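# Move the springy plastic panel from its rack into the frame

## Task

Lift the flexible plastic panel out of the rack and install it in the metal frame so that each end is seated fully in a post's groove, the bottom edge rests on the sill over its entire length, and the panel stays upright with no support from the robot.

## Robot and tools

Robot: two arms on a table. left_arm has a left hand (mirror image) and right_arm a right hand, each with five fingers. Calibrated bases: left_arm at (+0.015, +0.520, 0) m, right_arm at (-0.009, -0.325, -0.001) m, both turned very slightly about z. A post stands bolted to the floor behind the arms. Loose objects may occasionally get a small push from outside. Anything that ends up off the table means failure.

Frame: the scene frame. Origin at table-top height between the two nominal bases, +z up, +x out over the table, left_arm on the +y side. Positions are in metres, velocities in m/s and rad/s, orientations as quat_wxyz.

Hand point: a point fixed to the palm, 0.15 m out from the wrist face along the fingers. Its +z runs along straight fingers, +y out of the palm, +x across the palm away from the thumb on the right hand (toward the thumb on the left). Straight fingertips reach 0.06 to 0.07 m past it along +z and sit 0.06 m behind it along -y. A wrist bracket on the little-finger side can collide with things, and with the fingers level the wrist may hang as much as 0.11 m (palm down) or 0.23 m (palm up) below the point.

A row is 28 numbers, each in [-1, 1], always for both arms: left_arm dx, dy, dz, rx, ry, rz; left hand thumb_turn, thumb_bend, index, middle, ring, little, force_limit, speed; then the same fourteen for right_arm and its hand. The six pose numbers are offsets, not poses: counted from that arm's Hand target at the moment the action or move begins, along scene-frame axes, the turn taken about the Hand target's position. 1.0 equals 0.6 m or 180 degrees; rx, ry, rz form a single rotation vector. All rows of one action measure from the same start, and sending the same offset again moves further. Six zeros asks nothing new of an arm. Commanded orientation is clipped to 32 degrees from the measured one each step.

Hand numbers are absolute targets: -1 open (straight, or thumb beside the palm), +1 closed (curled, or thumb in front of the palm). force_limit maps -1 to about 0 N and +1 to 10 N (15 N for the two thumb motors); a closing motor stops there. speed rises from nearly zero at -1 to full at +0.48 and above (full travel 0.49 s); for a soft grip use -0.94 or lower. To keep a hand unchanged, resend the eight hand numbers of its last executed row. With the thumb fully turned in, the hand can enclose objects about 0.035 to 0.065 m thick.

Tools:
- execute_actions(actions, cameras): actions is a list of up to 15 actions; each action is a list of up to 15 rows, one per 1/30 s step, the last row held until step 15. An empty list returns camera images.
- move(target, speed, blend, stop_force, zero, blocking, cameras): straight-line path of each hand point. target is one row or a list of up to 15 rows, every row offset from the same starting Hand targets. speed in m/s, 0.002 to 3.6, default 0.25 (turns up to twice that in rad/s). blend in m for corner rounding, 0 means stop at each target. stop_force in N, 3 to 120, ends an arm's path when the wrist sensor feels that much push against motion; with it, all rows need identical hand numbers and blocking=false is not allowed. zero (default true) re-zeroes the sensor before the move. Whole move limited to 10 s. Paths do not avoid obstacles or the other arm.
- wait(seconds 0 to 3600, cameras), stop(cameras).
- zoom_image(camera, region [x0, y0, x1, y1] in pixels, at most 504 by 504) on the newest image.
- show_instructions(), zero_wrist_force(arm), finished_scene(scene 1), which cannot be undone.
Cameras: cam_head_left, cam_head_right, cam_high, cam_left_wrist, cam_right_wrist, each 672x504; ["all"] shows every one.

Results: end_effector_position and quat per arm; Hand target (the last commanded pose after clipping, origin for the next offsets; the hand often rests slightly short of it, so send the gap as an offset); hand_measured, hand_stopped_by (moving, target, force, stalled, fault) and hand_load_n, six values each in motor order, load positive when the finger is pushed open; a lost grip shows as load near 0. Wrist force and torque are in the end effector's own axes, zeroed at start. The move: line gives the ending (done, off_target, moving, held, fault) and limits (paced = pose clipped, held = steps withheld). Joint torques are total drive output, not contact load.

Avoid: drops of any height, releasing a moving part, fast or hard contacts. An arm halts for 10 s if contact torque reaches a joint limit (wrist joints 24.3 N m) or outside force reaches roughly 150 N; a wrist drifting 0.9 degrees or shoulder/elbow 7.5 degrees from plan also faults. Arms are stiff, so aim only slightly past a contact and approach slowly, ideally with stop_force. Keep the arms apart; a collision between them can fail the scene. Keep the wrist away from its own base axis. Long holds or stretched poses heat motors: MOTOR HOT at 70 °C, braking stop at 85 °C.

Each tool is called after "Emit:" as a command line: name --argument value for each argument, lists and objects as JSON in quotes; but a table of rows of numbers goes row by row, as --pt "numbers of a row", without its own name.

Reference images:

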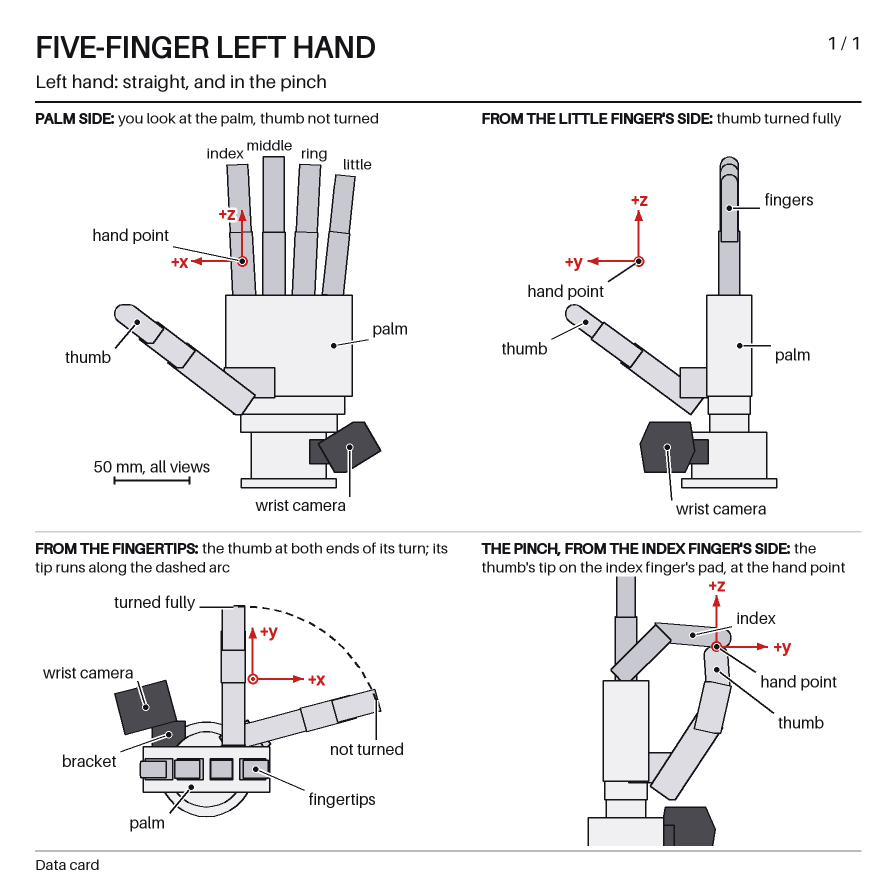

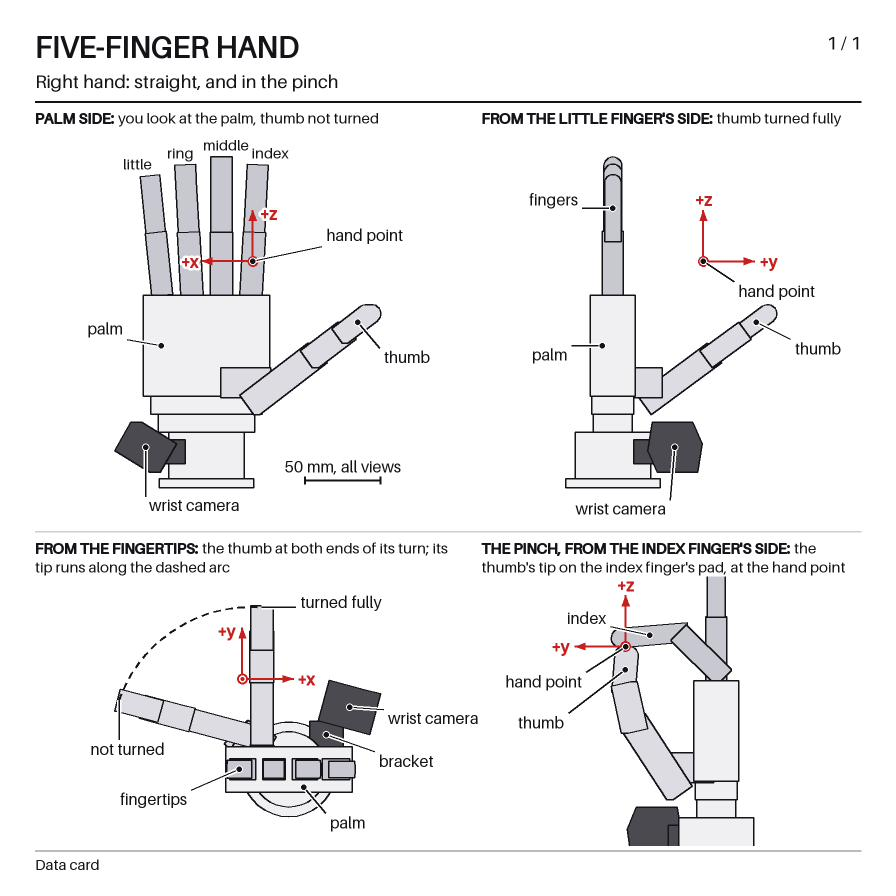

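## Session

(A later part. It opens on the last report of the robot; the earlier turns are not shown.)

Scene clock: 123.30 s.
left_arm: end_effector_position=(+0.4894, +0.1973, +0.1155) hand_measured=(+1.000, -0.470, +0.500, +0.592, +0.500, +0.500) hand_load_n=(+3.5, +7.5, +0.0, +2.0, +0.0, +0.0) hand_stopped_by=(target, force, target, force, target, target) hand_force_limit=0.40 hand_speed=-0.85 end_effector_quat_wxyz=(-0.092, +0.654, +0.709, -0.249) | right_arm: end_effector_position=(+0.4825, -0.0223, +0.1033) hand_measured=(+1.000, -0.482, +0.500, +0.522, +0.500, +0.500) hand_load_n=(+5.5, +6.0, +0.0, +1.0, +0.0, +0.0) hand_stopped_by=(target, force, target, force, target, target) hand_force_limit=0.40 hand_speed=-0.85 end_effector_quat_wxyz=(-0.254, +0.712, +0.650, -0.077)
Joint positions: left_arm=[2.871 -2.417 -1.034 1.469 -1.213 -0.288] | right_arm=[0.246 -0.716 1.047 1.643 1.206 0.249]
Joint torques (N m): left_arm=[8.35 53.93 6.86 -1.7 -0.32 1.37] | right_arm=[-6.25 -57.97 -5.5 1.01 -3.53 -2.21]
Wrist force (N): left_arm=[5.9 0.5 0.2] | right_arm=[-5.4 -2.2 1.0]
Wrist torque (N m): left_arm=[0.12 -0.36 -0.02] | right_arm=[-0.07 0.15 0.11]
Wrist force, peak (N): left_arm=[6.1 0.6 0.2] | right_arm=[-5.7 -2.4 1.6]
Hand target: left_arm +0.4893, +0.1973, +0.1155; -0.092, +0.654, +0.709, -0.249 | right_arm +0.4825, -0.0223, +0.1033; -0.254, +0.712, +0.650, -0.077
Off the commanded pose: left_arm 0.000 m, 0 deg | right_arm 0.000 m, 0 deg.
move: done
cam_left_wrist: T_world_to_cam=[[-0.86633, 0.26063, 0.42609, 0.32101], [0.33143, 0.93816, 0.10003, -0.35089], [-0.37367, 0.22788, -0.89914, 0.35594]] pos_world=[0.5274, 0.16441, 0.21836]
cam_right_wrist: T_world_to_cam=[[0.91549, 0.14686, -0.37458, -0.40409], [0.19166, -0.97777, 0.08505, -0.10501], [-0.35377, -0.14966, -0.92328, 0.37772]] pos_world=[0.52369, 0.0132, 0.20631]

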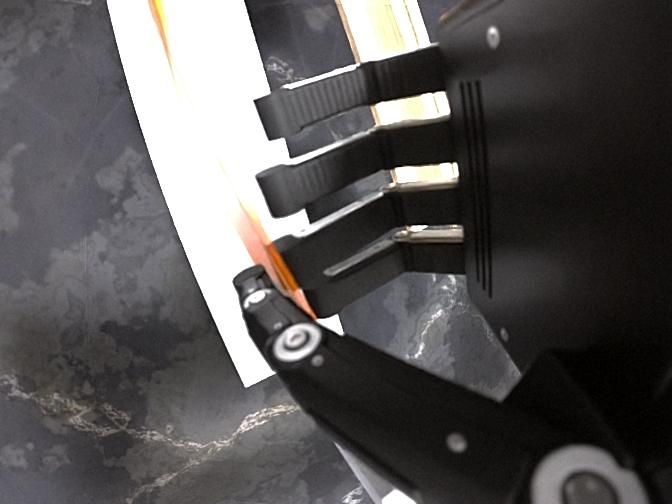

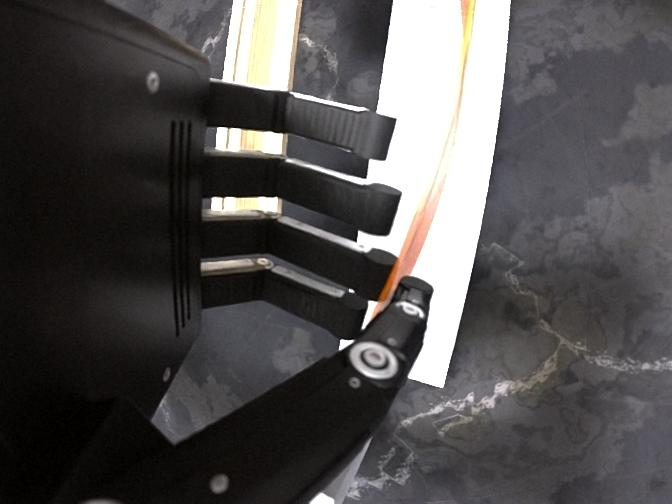

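Emit:
move --target '[0,0,0,0,0,0,1,0.2,0.5,0.85,0.5,0.5,0.4,-0.85, 0.0025,0,0,0,0,0,1,0.2,0.5,0.85,0.5,0.5,0.4,-0.85]' --cameras '[]' --speed 0.01

Emit:
move --target '[0,0,0,0,0,0,1,0.2,0.5,0.85,0.5,0.5,0.4,-0.85, -0.0025,0,0,0,0,0,1,0.2,0.5,0.85,0.5,0.5,0.4,-0.85]' --cameras '["cam_head_left","cam_high"]' --speed 0.01

Emit:
zoom_image --camera "cam_head_left" --region '[210, 400, 310, 500]'

Emit:
zoom_image --camera "cam_high" --region '[350, 200, 410, 270]'

Scene clock: 124.53 s.
left_arm: end_effector_position=(+0.4893, +0.1973, +0.1155) hand_measured=(+1.000, -0.470, +0.500, +0.592, +0.500, +0.500) hand_load_n=(+3.5, +7.5, +0.0, +2.0, +0.0, +0.0) hand_stopped_by=(target, force, target, force, target, target) hand_force_limit=0.40 hand_speed=-0.85 end_effector_quat_wxyz=(-0.092, +0.654, +0.709, -0.249) | right_arm: end_effector_position=(+0.4841, -0.0223, +0.1033) hand_measured=(+1.000, -0.482, +0.500, +0.522, +0.500, +0.500) hand_load_n=(+5.5, +6.0, +0.0, +1.0, +0.0, +0.0) hand_stopped_by=(target, force, target, force, target, target) hand_force_limit=0.40 hand_speed=-0.85 end_effector_quat_wxyz=(-0.254, +0.712, +0.650, -0.077)
Joint positions: left_arm=[2.871 -2.417 -1.034 1.469 -1.213 -0.288] | right_arm=[0.246 -0.713 1.04 1.647 1.206 0.249]
Joint torques (N m): left_arm=[8.09 53.84 5.3 -1.57 -0.23 -1.25] | right_arm=[-6.95 -50.33 -6.3 0.54 0.42 -1.41]
Wrist force (N): left_arm=[4.9 1.1 0.2] | right_arm=[-5.2 -3.2 1.7]
Wrist torque (N m): left_arm=[0.17 -0.25 -0.07] | right_arm=[-0.18 0.14 0.19]
Wrist force, peak (N): left_arm=[5.8 1.1 0.2] | right_arm=[-5.9 -2.4 1.3]
Hand target: left_arm +0.4893, +0.1973, +0.1155; -0.092, +0.654, +0.709, -0.249 | right_arm +0.4840, -0.0223, +0.1033; -0.254, +0.712, +0.650, -0.077
Off the commanded pose: left_arm 0.000 m, 0 deg | right_arm 0.000 m, 0 deg.
move: done

Scene clock: 125.03 s.
left_arm: end_effector_position=(+0.4893, +0.1973, +0.1155) hand_measured=(+1.000, -0.470, +0.500, +0.592, +0.500, +0.500) hand_load_n=(+3.5, +7.5, +0.0, +2.0, +0.0, +0.0) hand_stopped_by=(target, force, target, force, target, target) hand_force_limit=0.40 hand_speed=-0.85 end_effector_quat_wxyz=(-0.092, +0.654, +0.709, -0.249) | right_arm: end_effector_position=(+0.4825, -0.0224, +0.1033) hand_measured=(+1.000, -0.482, +0.500, +0.522, +0.500, +0.500) hand_load_n=(+5.5, +6.0, +0.0, +1.0, +0.0, +0.0) hand_stopped_by=(target, force, target, force, target, target) hand_force_limit=0.40 hand_speed=-0.85 end_effector_quat_wxyz=(-0.254, +0.712, +0.650, -0.077)
Joint positions: left_arm=[2.871 -2.417 -1.034 1.469 -1.213 -0.288] | right_arm=[0.246 -0.717 1.047 1.643 1.206 0.249]
Joint torques (N m): left_arm=[8.26 52.68 5.22 -1.48 -0.18 -1.37] | right_arm=[15.48 -41.15 -29.66 3.22 -3.31 1.47]
Wrist force (N): left_arm=[5.6 0.9 0.3] | right_arm=[-3.9 -1.4 1.2]
Wrist torque (N m): left_arm=[0.17 -0.33 -0.03] | right_arm=[0.00 0.07 0.13]
Wrist force, peak (N): left_arm=[5.7 0.9 0.4] | right_arm=[-4.7 -3.5 1.4]
Hand target: left_arm +0.4893, +0.1973, +0.1155; -0.092, +0.654, +0.709, -0.249 | right_arm +0.4825, -0.0223, +0.1033; -0.254, +0.712, +0.650, -0.077
Off the commanded pose: left_arm 0.000 m, 0 deg | right_arm 0.000 m, 0 deg.
move: done

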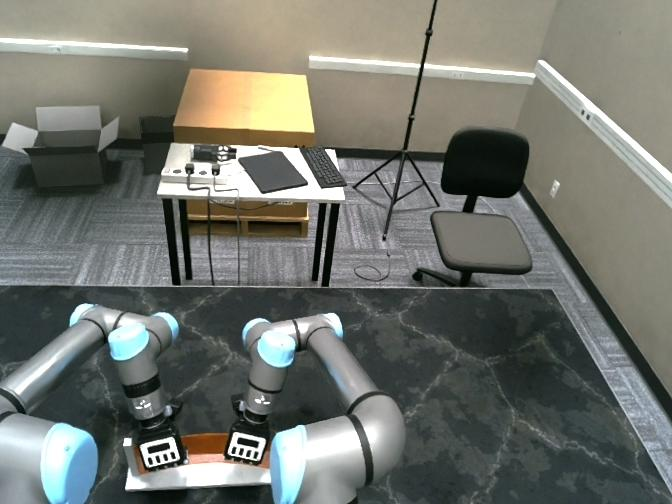

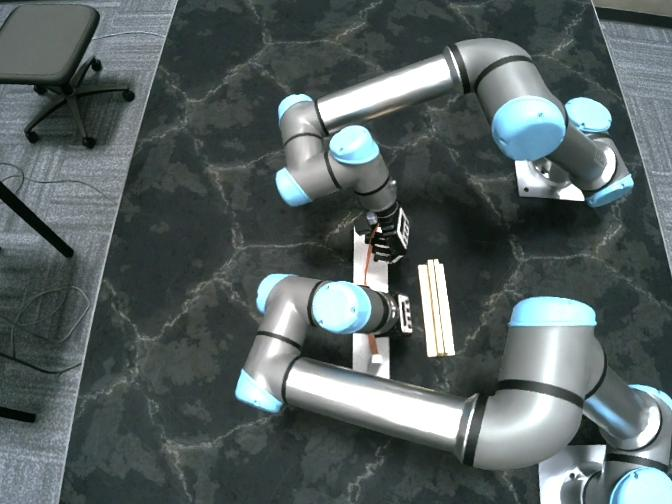

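Scaled by 5.040 from the camera's image (finer frame: 960x720).

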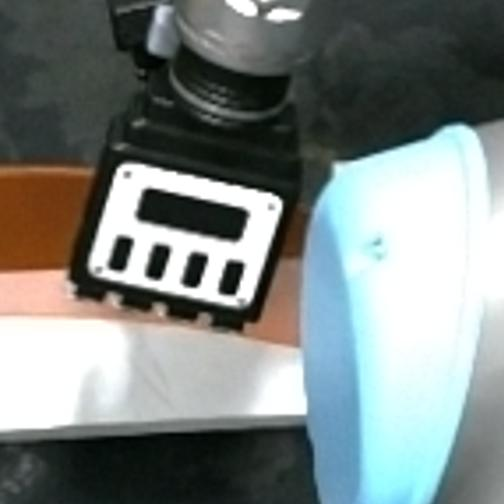

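Scaled by 7.200 from the camera's image (finer frame: 960x720).

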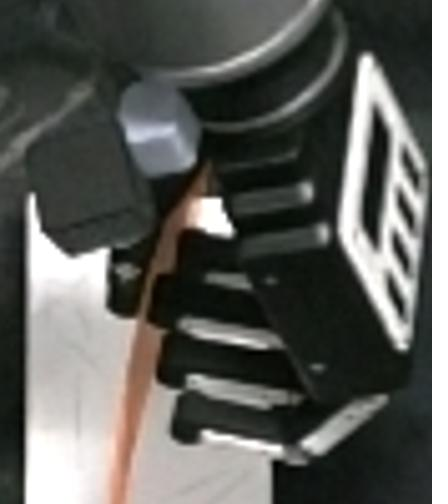

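Emit:
move --target '[-0.02,0,0.005,0,0,0,1,0.2,0.5,0.85,0.5,0.5,0.4,-0.85, -0.02,0,0.005,0,0,0,1,0.2,0.5,0.85,0.5,0.5,0.4,-0.85]' --cameras '[]' --speed 0.02

Emit:
move --target '[0,-0.0067,0,0,0,0,1,0.2,0.5,0.85,0.5,0.5,0.4,-0.85, 0,0.0067,0,0,0,0,1,0.2,0.5,0.85,0.5,0.5,0.4,-0.85]' --cameras '["all"]' --speed 0.01

Emit:
zoom_image --camera "cam_high" --region '[340, 200, 420, 380]'

Emit:
zoom_image --camera "cam_head_right" --region '[100, 400, 200, 500]'

Emit:
zoom_image --camera "cam_head_left" --region '[210, 400, 310, 500]'

Scene clock: 127.93 s.
left_arm: end_effector_position=(+0.4772, +0.1973, +0.1184) hand_measured=(+1.000, -0.470, +0.500, +0.592, +0.500, +0.500) hand_load_n=(+1.5, +9.5, +0.0, +3.0, +0.0, +0.0) hand_stopped_by=(target, force, target, force, target, target) hand_force_limit=0.40 hand_speed=-0.85 end_effector_quat_wxyz=(-0.092, +0.654, +0.709, -0.249) | right_arm: end_effector_position=(+0.4705, -0.0223, +0.1064) hand_measured=(+1.000, -0.482, +0.500, +0.522, +0.500, +0.500) hand_load_n=(+7.0, +8.0, +0.0, +0.0, +0.0, +0.0) hand_stopped_by=(target, force, target, force, target, target) hand_force_limit=0.40 hand_speed=-0.85 end_effector_quat_wxyz=(-0.254, +0.712, +0.650, -0.077)
Joint positions: left_arm=[2.865 -2.387 -1.081 1.488 -1.21 -0.294] | right_arm=[0.251 -0.747 1.096 1.624 1.204 0.254]
Joint torques (N m): left_arm=[-2.6 41.44 31.79 -5.94 1.2 -1.38] | right_arm=[12.94 -33.23 -27.41 3.09 -4.53 0.3]
Wrist force (N): left_arm=[-2.4 8.3 4.9] | right_arm=[-10.0 1.1 -3.0]
Wrist torque (N m): left_arm=[0.63 0.38 -0.01] | right_arm=[0.17 0.30 0.16]
Wrist force, peak (N): left_arm=[-2.7 8.5 5.2] | right_arm=[-11.0 0.9 -3.5]
Hand target: left_arm +0.4773, +0.1973, +0.1185; -0.092, +0.654, +0.709, -0.249 | right_arm +0.4705, -0.0223, +0.1063; -0.254, +0.712, +0.650, -0.077
Off the commanded pose: left_arm 0.000 m, 0 deg | right_arm 0.000 m, 0 deg.
move: done

Scene clock: 128.57 s.
left_arm: end_effector_position=(+0.4773, +0.1932, +0.1185) hand_measured=(+1.000, -0.470, +0.500, +0.592, +0.500, +0.500) hand_load_n=(+5.5, +7.5, +0.0, +2.5, +0.0, +0.0) hand_stopped_by=(target, force, target, force, target, target) hand_force_limit=0.40 hand_speed=-0.85 end_effector_quat_wxyz=(-0.092, +0.654, +0.709, -0.249) | right_arm: end_effector_position=(+0.4705, -0.0182, +0.1063) hand_measured=(+1.000, -0.482, +0.500, +0.522, +0.500, +0.500) hand_load_n=(+7.5, +7.5, +0.0, +1.0, +0.0, +0.0) hand_stopped_by=(target, force, target, force, target, target) hand_force_limit=0.40 hand_speed=-0.85 end_effector_quat_wxyz=(-0.254, +0.712, +0.650, -0.077)
Joint positions: left_arm=[2.858 -2.392 -1.07 1.485 -1.208 -0.3] | right_arm=[0.258 -0.742 1.086 1.626 1.202 0.261]
Joint torques (N m): left_arm=[-8.51 44.67 23.69 -3.45 3.83 -0.16] | right_arm=[9.84 -43.27 -18.16 3.21 -4.52 0.19]
Wrist force (N): left_arm=[13.2 1.0 -1.8] | right_arm=[-10.0 2.5 -1.1]
Wrist torque (N m): left_arm=[0.15 -0.73 0.06] | right_arm=[0.26 0.28 0.20]
Wrist force, peak (N): left_arm=[13.2 1.0 -1.8] | right_arm=[-10.7 1.0 -3.4]
Hand target: left_arm +0.4773, +0.1933, +0.1185; -0.092, +0.654, +0.709, -0.249 | right_arm +0.4705, -0.0183, +0.1063; -0.254, +0.712, +0.650, -0.077
Off the commanded pose: left_arm 0.000 m, 0 deg | right_arm 0.000 m, 0 deg.
move: done
cam_left_wrist: T_world_to_cam=[[-0.86633, 0.26063, 0.42609, 0.31038], [0.33143, 0.93816, 0.10003, -0.34346], [-0.37367, 0.22788, -0.89914, 0.35507]] pos_world=[0.5154, 0.16041, 0.22136]
cam_right_wrist: T_world_to_cam=[[0.9155, 0.14681, -0.37458, -0.39254], [0.19161, -0.97778, 0.08507, -0.09905], [-0.35377, -0.14966, -0.92328, 0.37694]] pos_world=[0.51169, 0.0172, 0.20941]

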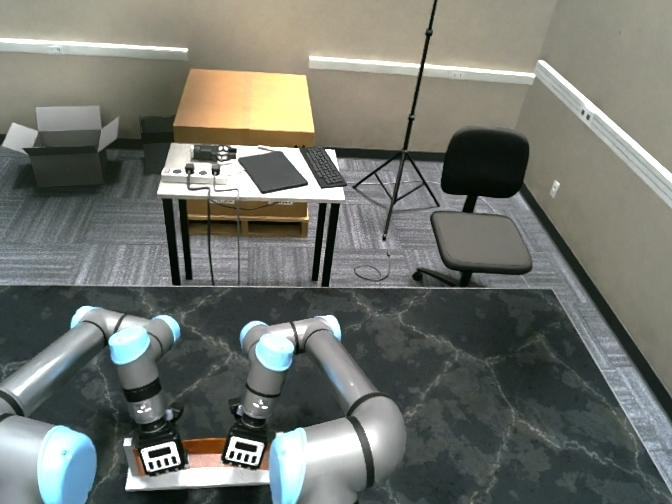

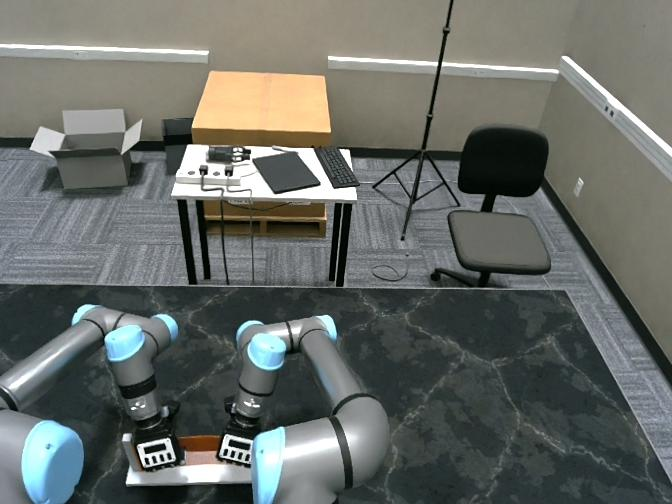

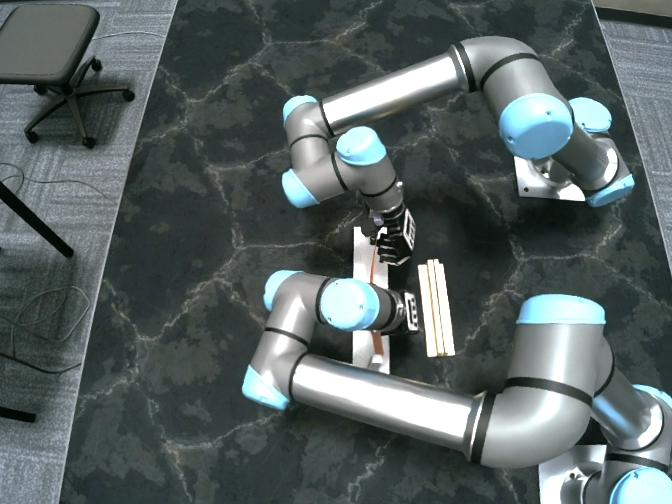

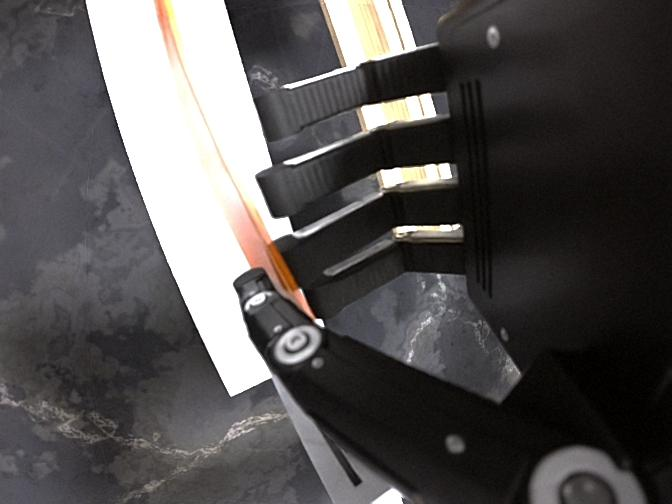

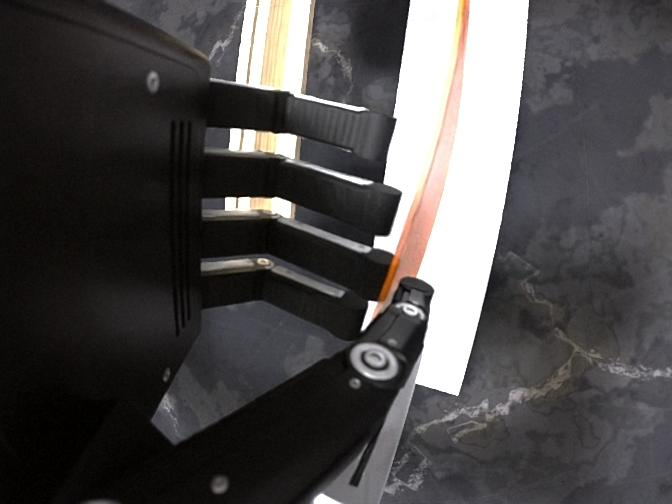

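Scaled by 2.800 from the camera's image (finer frame: 960x720).

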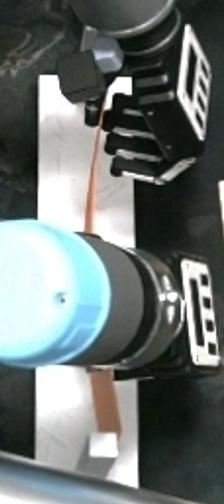

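Scaled by 5.040 from the camera's image (finer frame: 960x720).

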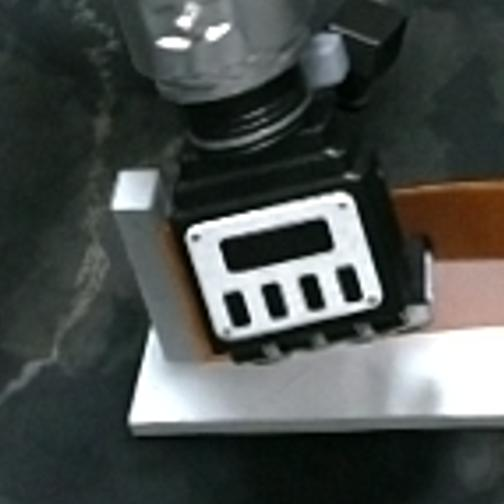

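Scaled by 5.040 from the camera's image (finer frame: 960x720).

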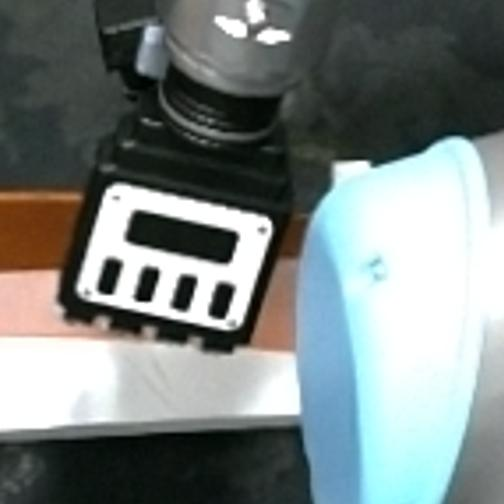

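Emit:
move --target '[0,0,0,0,0,0,1,0.2,0.5,0.85,0.5,0.5,0.4,-0.85,0,0.005,0,0,0,0,1,0.2,0.5,0.85,0.5,0.5,0.4,-0.85]' --speed 0.01 --cameras '["all"]'

Scene clock: 130.80 s.
left_arm: end_effector_position=(+0.4773, +0.1933, +0.1185) hand_measured=(+1.000, -0.470, +0.500, +0.592, +0.500, +0.500) hand_load_n=(+6.0, +8.0, +0.0, +1.0, +0.0, +0.0) hand_stopped_by=(target, force, target, force, target, target) hand_force_limit=0.40 hand_speed=-0.85 end_effector_quat_wxyz=(-0.092, +0.654, +0.709, -0.249) | right_arm: end_effector_position=(+0.4705, -0.0152, +0.1063) hand_measured=(+1.000, -0.482, +0.500, +0.522, +0.500, +0.500) hand_load_n=(+8.0, +7.5, +0.0, +1.0, +0.0, +0.0) hand_stopped_by=(target, force, target, force, target, target) hand_force_limit=0.40 hand_speed=-0.85 end_effector_quat_wxyz=(-0.254, +0.712, +0.650, -0.077)
Joint positions: left_arm=[2.858 -2.392 -1.071 1.485 -1.208 -0.3] | right_arm=[0.263 -0.739 1.079 1.628 1.2 0.266]
Joint torques (N m): left_arm=[4.63 52.19 5.91 -1.59 2.31 2.17] | right_arm=[12.29 -41.14 -18.45 3.29 -4.73 0.23]
Wrist force (N): left_arm=[13.5 1.0 -1.8] | right_arm=[-10.8 2.2 -1.4]
Wrist torque (N m): left_arm=[0.16 -0.73 0.04] | right_arm=[0.23 0.35 0.17]
Wrist force, peak (N): left_arm=[13.7 1.3 -1.8] | right_arm=[-11.0 2.7 -1.6]
Hand target: left_arm +0.4773, +0.1933, +0.1185; -0.092, +0.654, +0.709, -0.249 | right_arm +0.4705, -0.0153, +0.1063; -0.254, +0.712, +0.650, -0.077
Off the commanded pose: left_arm 0.000 m, 0 deg | right_arm 0.000 m, 0 deg.
move: done
cam_left_wrist: T_world_to_cam=[[-0.86633, 0.26063, 0.42609, 0.31038], [0.33143, 0.93816, 0.10003, -0.34346], [-0.37367, 0.22788, -0.89914, 0.35507]] pos_world=[0.5154, 0.16041, 0.22136]
cam_right_wrist: T_world_to_cam=[[0.91551, 0.1468, -0.37456, -0.39298], [0.19156, -0.97779, 0.08499, -0.09607], [-0.35377, -0.14956, -0.9233, 0.37739]] pos_world=[0.51169, 0.0202, 0.20941]

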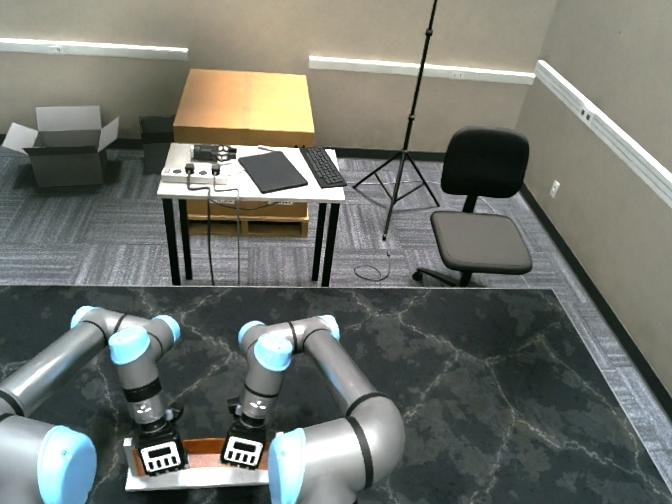

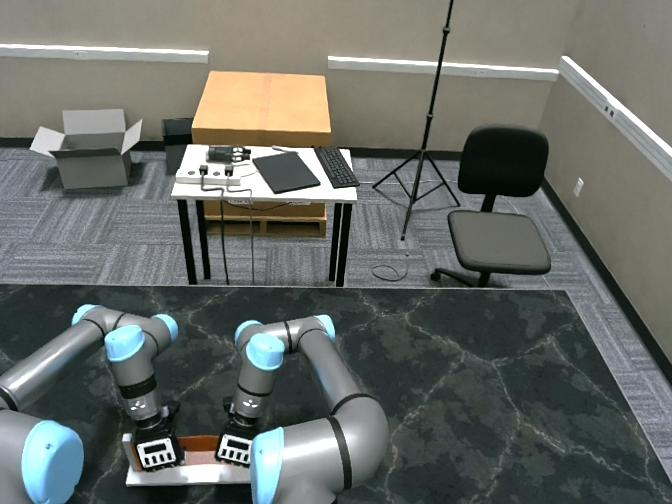

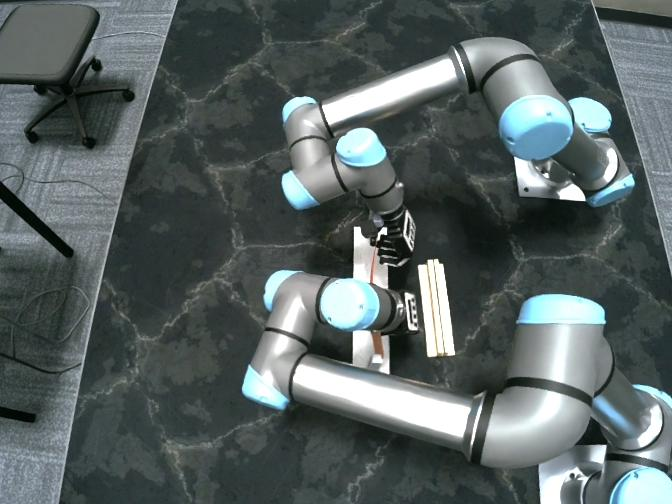

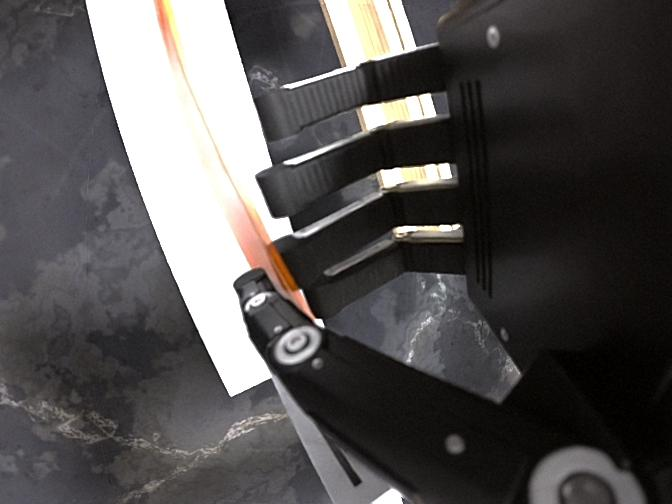

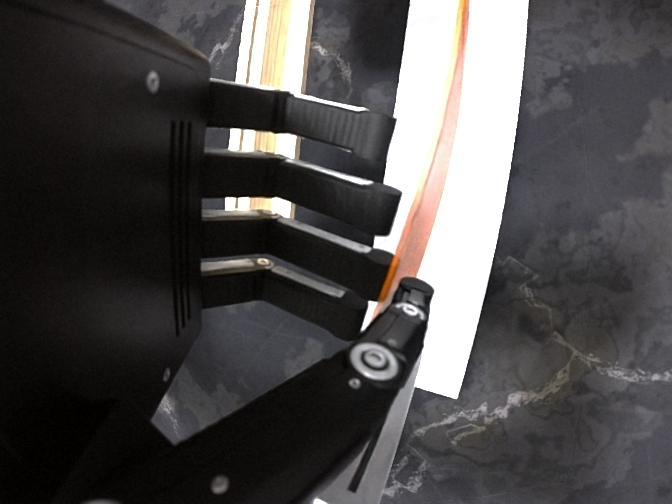

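Emit:
zoom_image --camera "cam_high" --region '[330, 210, 430, 385]'

Emit:
zoom_image --camera "cam_right_wrist" --region '[300, 250, 504, 504]'

Emit:
zoom_image --camera "cam_left_wrist" --region '[200, 250, 430, 504]'

Scaled by 2.880 from the camera's image (finer frame: 960x720).

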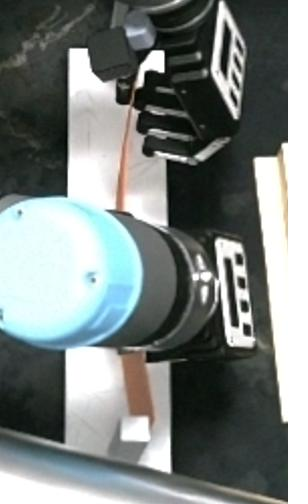

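Scaled by 1.984 from the camera's image (finer frame: 960x720).

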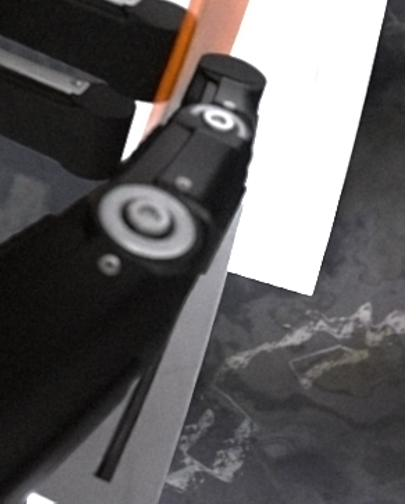

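Scaled by 1.984 from the camera's image (finer frame: 960x720).

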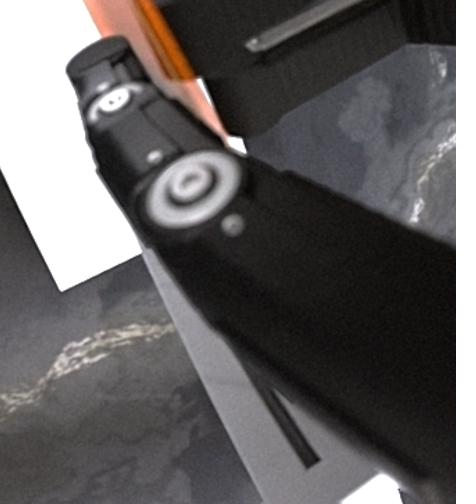

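Emit:
zoom_image --camera "cam_high" --region '[350, 215, 400, 255]'

Emit:
zoom_image --camera "cam_high" --region '[355, 330, 405, 380]'

Emit:
zoom_image --camera "cam_head_left" --region '[200, 400, 300, 500]'

Emit:
zoom_image --camera "cam_head_right" --region '[100, 400, 270, 500]'

Scaled by 10.080 from the camera's image (finer frame: 960x720).

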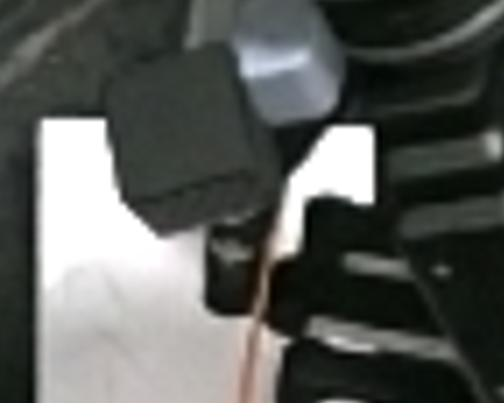

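Scaled by 10.080 from the camera's image (finer frame: 960x720).

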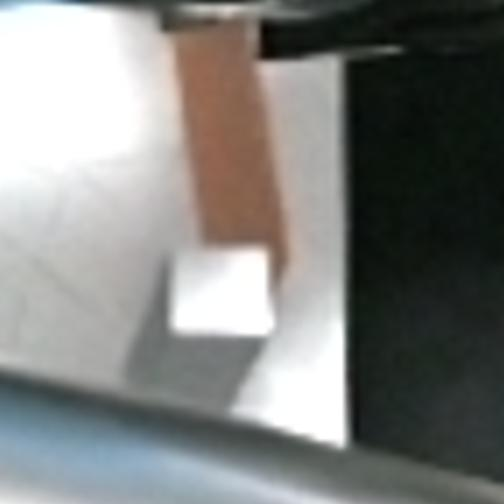

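Scaled by 5.040 from the camera's image (finer frame: 960x720).

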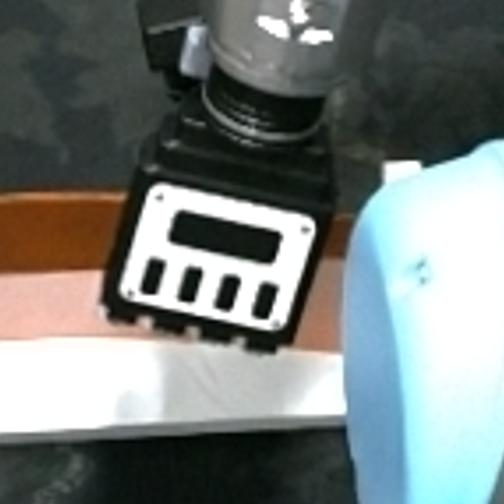

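Scaled by 2.965 from the camera's image (finer frame: 960x720).

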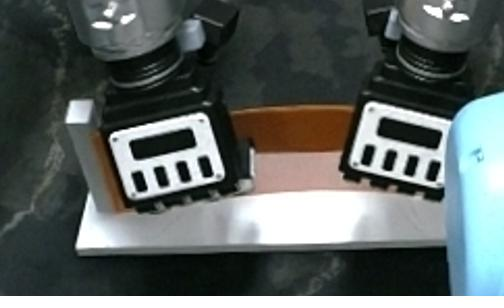

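Emit:
zoom_image --camera "cam_left_wrist" --region '[80, 0, 350, 330]'

Emit:
zoom_image --camera "cam_right_wrist" --region '[330, 0, 570, 330]'

Scaled by 1.527 from the camera's image (finer frame: 960x720).

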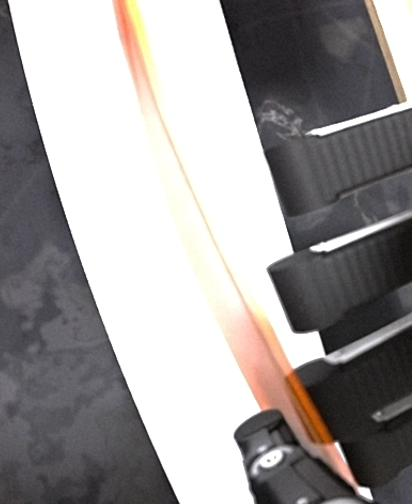

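Scaled by 1.527 from the camera's image (finer frame: 960x720).

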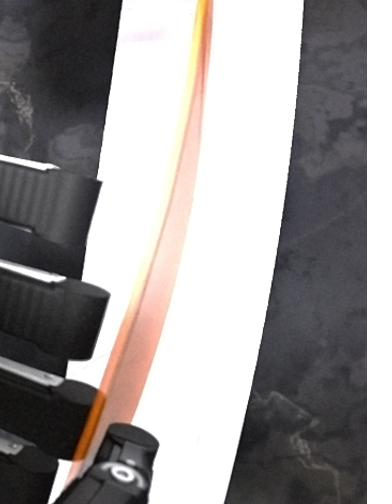

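Emit:
zoom_image --camera "cam_left_wrist" --region '[260, 270, 350, 340]'

Emit:
zoom_image --camera "cam_right_wrist" --region '[350, 270, 440, 340]'

Scaled by 5.600 from the camera's image (finer frame: 960x720).

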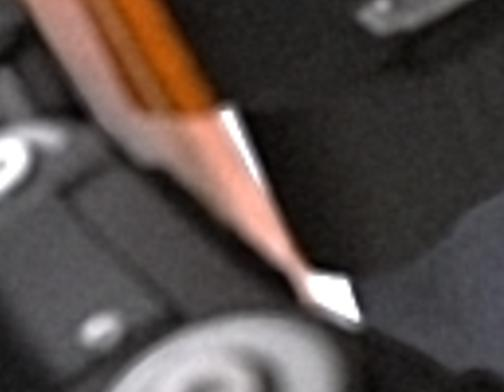

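Scaled by 5.600 from the camera's image (finer frame: 960x720).

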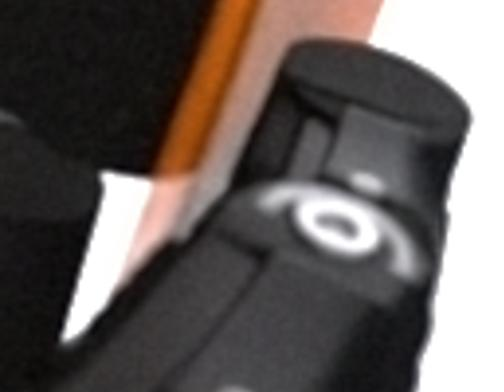

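Emit:
move --target '[0,0,0,0,0,0,1,0.25,0.5,0.85,0.5,0.5,0.6,-0.9,0,0,0,0,0,0,1,0.25,0.5,0.85,0.5,0.5,0.6,-0.9]' --speed 0.01

Scene clock: 142.67 s.
left_arm: end_effector_position=(+0.4773, +0.1933, +0.1185) hand_measured=(+1.000, -0.438, +0.500, +0.592, +0.500, +0.500) hand_load_n=(+6.0, +11.5, +0.0, +1.5, +0.5, +0.0) hand_stopped_by=(target, force, target, force, target, target) hand_force_limit=0.60 hand_speed=-0.90 end_effector_quat_wxyz=(-0.092, +0.654, +0.709, -0.249) | right_arm: end_effector_position=(+0.4705, -0.0153, +0.1063) hand_measured=(+1.000, -0.464, +0.500, +0.522, +0.500, +0.500) hand_load_n=(+8.0, +11.0, +0.0, +1.5, +0.0, +0.0) hand_stopped_by=(target, force, target, force, target, target) hand_force_limit=0.60 hand_speed=-0.90 end_effector_quat_wxyz=(-0.254, +0.712, +0.650, -0.077)
Joint positions: left_arm=[2.858 -2.392 -1.071 1.485 -1.208 -0.3] | right_arm=[0.262 -0.739 1.079 1.628 1.2 0.265]
Joint torques (N m): left_arm=[4.11 51.5 8.13 -1.61 2.61 2.33] | right_arm=[-6.74 -57.48 -4.83 1.2 -1.52 -2.33]
Wrist force (N): left_arm=[13.6 1.0 -1.5] | right_arm=[-10.8 2.5 -1.3]
Wrist torque (N m): left_arm=[0.13 -0.73 0.06] | right_arm=[0.26 0.35 0.19]
Wrist force, peak (N): left_arm=[13.9 0.9 -1.7] | right_arm=[-11.1 2.5 -1.4]
Hand target: left_arm +0.4773, +0.1933, +0.1185; -0.092, +0.654, +0.709, -0.249 | right_arm +0.4705, -0.0153, +0.1063; -0.254, +0.712, +0.650, -0.077
Off the commanded pose: left_arm 0.000 m, 0 deg | right_arm 0.000 m, 0 deg.
move: done

Emit:
move --target '[0,-0.0032,0,0,0,0.0278,1,0.25,0.5,0.85,0.5,0.5,0.6,-0.9,0,0.0082,0,0,0,-0.0278,1,0.25,0.5,0.85,0.5,0.5,0.6,-0.9]' --speed 0.02 --cameras '["cam_high","cam_left_wrist","cam_right_wrist","cam_head_right"]'

Emit:
zoom_image --camera "cam_left_wrist" --region '[80, 0, 350, 330]'

Emit:
zoom_image --camera "cam_high" --region '[355, 330, 405, 380]'

Emit:
zoom_image --camera "cam_high" --region '[350, 215, 410, 285]'

Scene clock: 145.50 s.
left_arm: end_effector_position=(+0.4773, +0.1914, +0.1185) hand_measured=(+1.000, -0.438, +0.500, +0.592, +0.500, +0.500) hand_load_n=(+7.5, +11.5, +0.0, +1.5, +0.0, +0.0) hand_stopped_by=(target, force, target, force, target, target) hand_force_limit=0.60 hand_speed=-0.90 end_effector_quat_wxyz=(-0.081, +0.622, +0.737, -0.253) | right_arm: end_effector_position=(+0.4705, -0.0104, +0.1063) hand_measured=(+1.000, -0.464, +0.500, +0.522, +0.500, +0.500) hand_load_n=(+11.0, +11.0, +0.0, +1.5, +0.0, +0.5) hand_stopped_by=(target, force, target, force, target, target) hand_force_limit=0.60 hand_speed=-0.90 end_effector_quat_wxyz=(-0.257, +0.740, +0.618, -0.065)
Joint positions: left_arm=[2.863 -2.382 -1.082 1.517 -1.176 -0.382] | right_arm=[0.263 -0.746 1.084 1.597 1.167 0.354]
Joint torques (N m): left_arm=[0.64 49.57 9.17 -2.3 3.76 2.3] | right_arm=[21.47 -55.45 -6.81 2.19 -4.25 -2.39]
Wrist force (N): left_arm=[16.5 2.9 -2.9] | right_arm=[-13.3 4.4 -2.6]
Wrist torque (N m): left_arm=[0.32 -0.82 -0.02] | right_arm=[0.39 0.43 0.28]
Wrist force, peak (N): left_arm=[16.6 3.0 -3.2] | right_arm=[-13.7 4.1 -2.6]
Hand target: left_arm +0.4773, +0.1914, +0.1185; -0.081, +0.622, +0.736, -0.253 | right_arm +0.4705, -0.0104, +0.1063; -0.257, +0.740, +0.618, -0.065
Off the commanded pose: left_arm 0.000 m, 0 deg | right_arm 0.000 m, 0 deg.
move: done
cam_left_wrist: T_world_to_cam=[[-0.88582, 0.18376, 0.42609, 0.33485], [0.248, 0.96358, 0.10003, -0.30675], [-0.39219, 0.19428, -0.89914, 0.37075]] pos_world=[0.51809, 0.16202, 0.22136]
cam_right_wrist: T_world_to_cam=[[0.92484, 0.06614, -0.37456, -0.399], [0.10529, -0.9908, 0.08501, -0.05082], [-0.3655, -0.11806, -0.92329, 0.384]] pos_world=[0.51471, 0.02137, 0.20941]
Images, in order (width x height): cam_head_right 672x504, cam_high 672x504, cam_left_wrist 672x504, cam_right_wrist 672x504.

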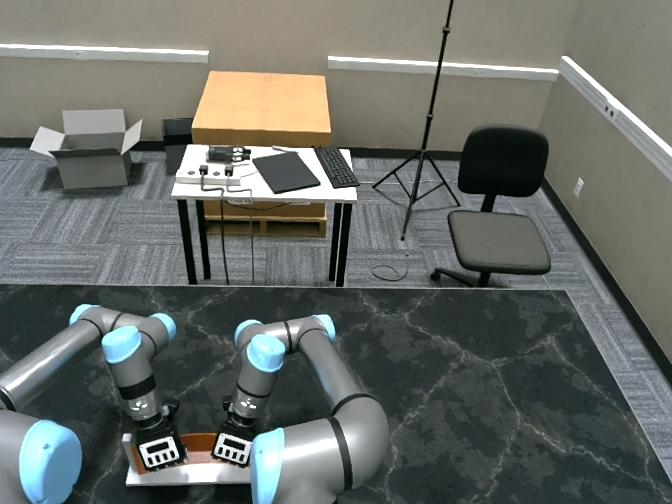

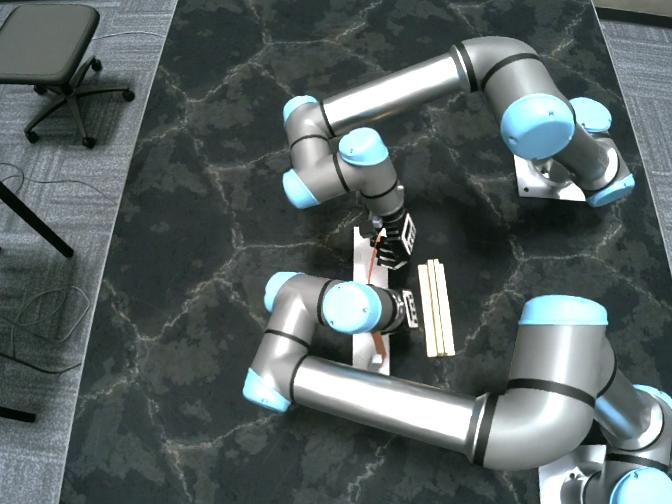

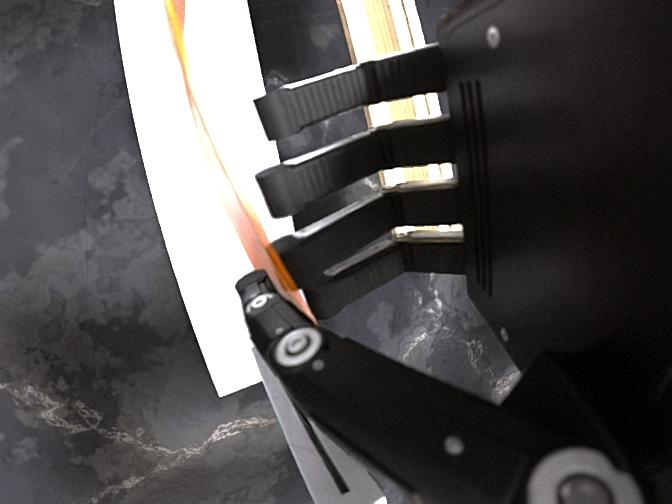

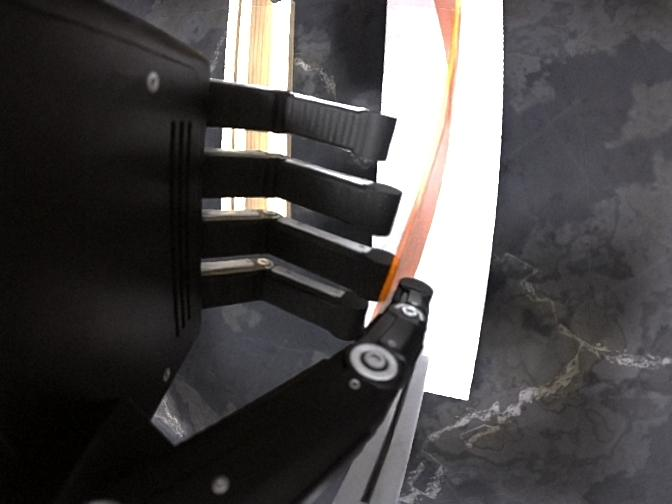

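Scaled by 1.527 from the camera's image (finer frame: 960x720).

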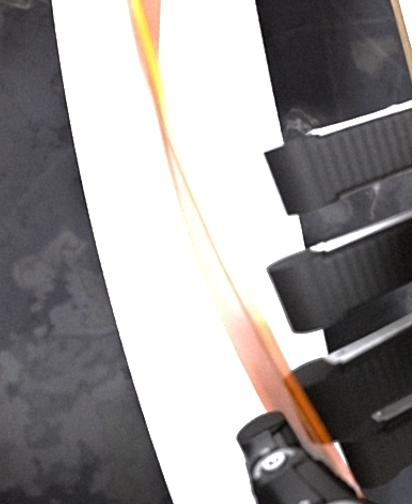

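Scaled by 10.080 from the camera's image (finer frame: 960x720).

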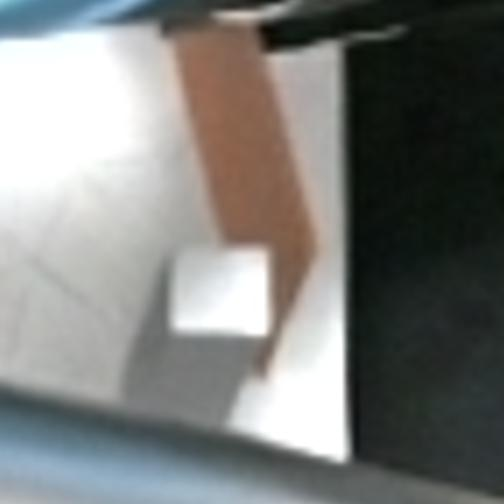

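Scaled by 7.200 from the camera's image (finer frame: 960x720).

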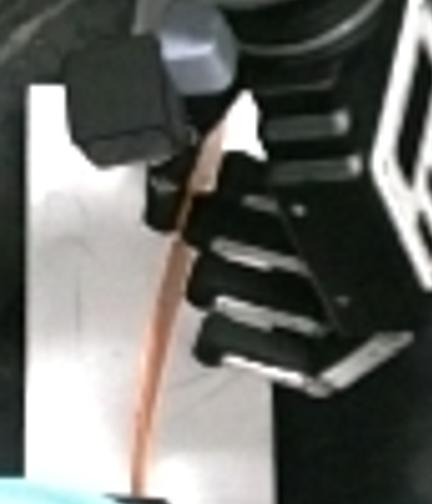

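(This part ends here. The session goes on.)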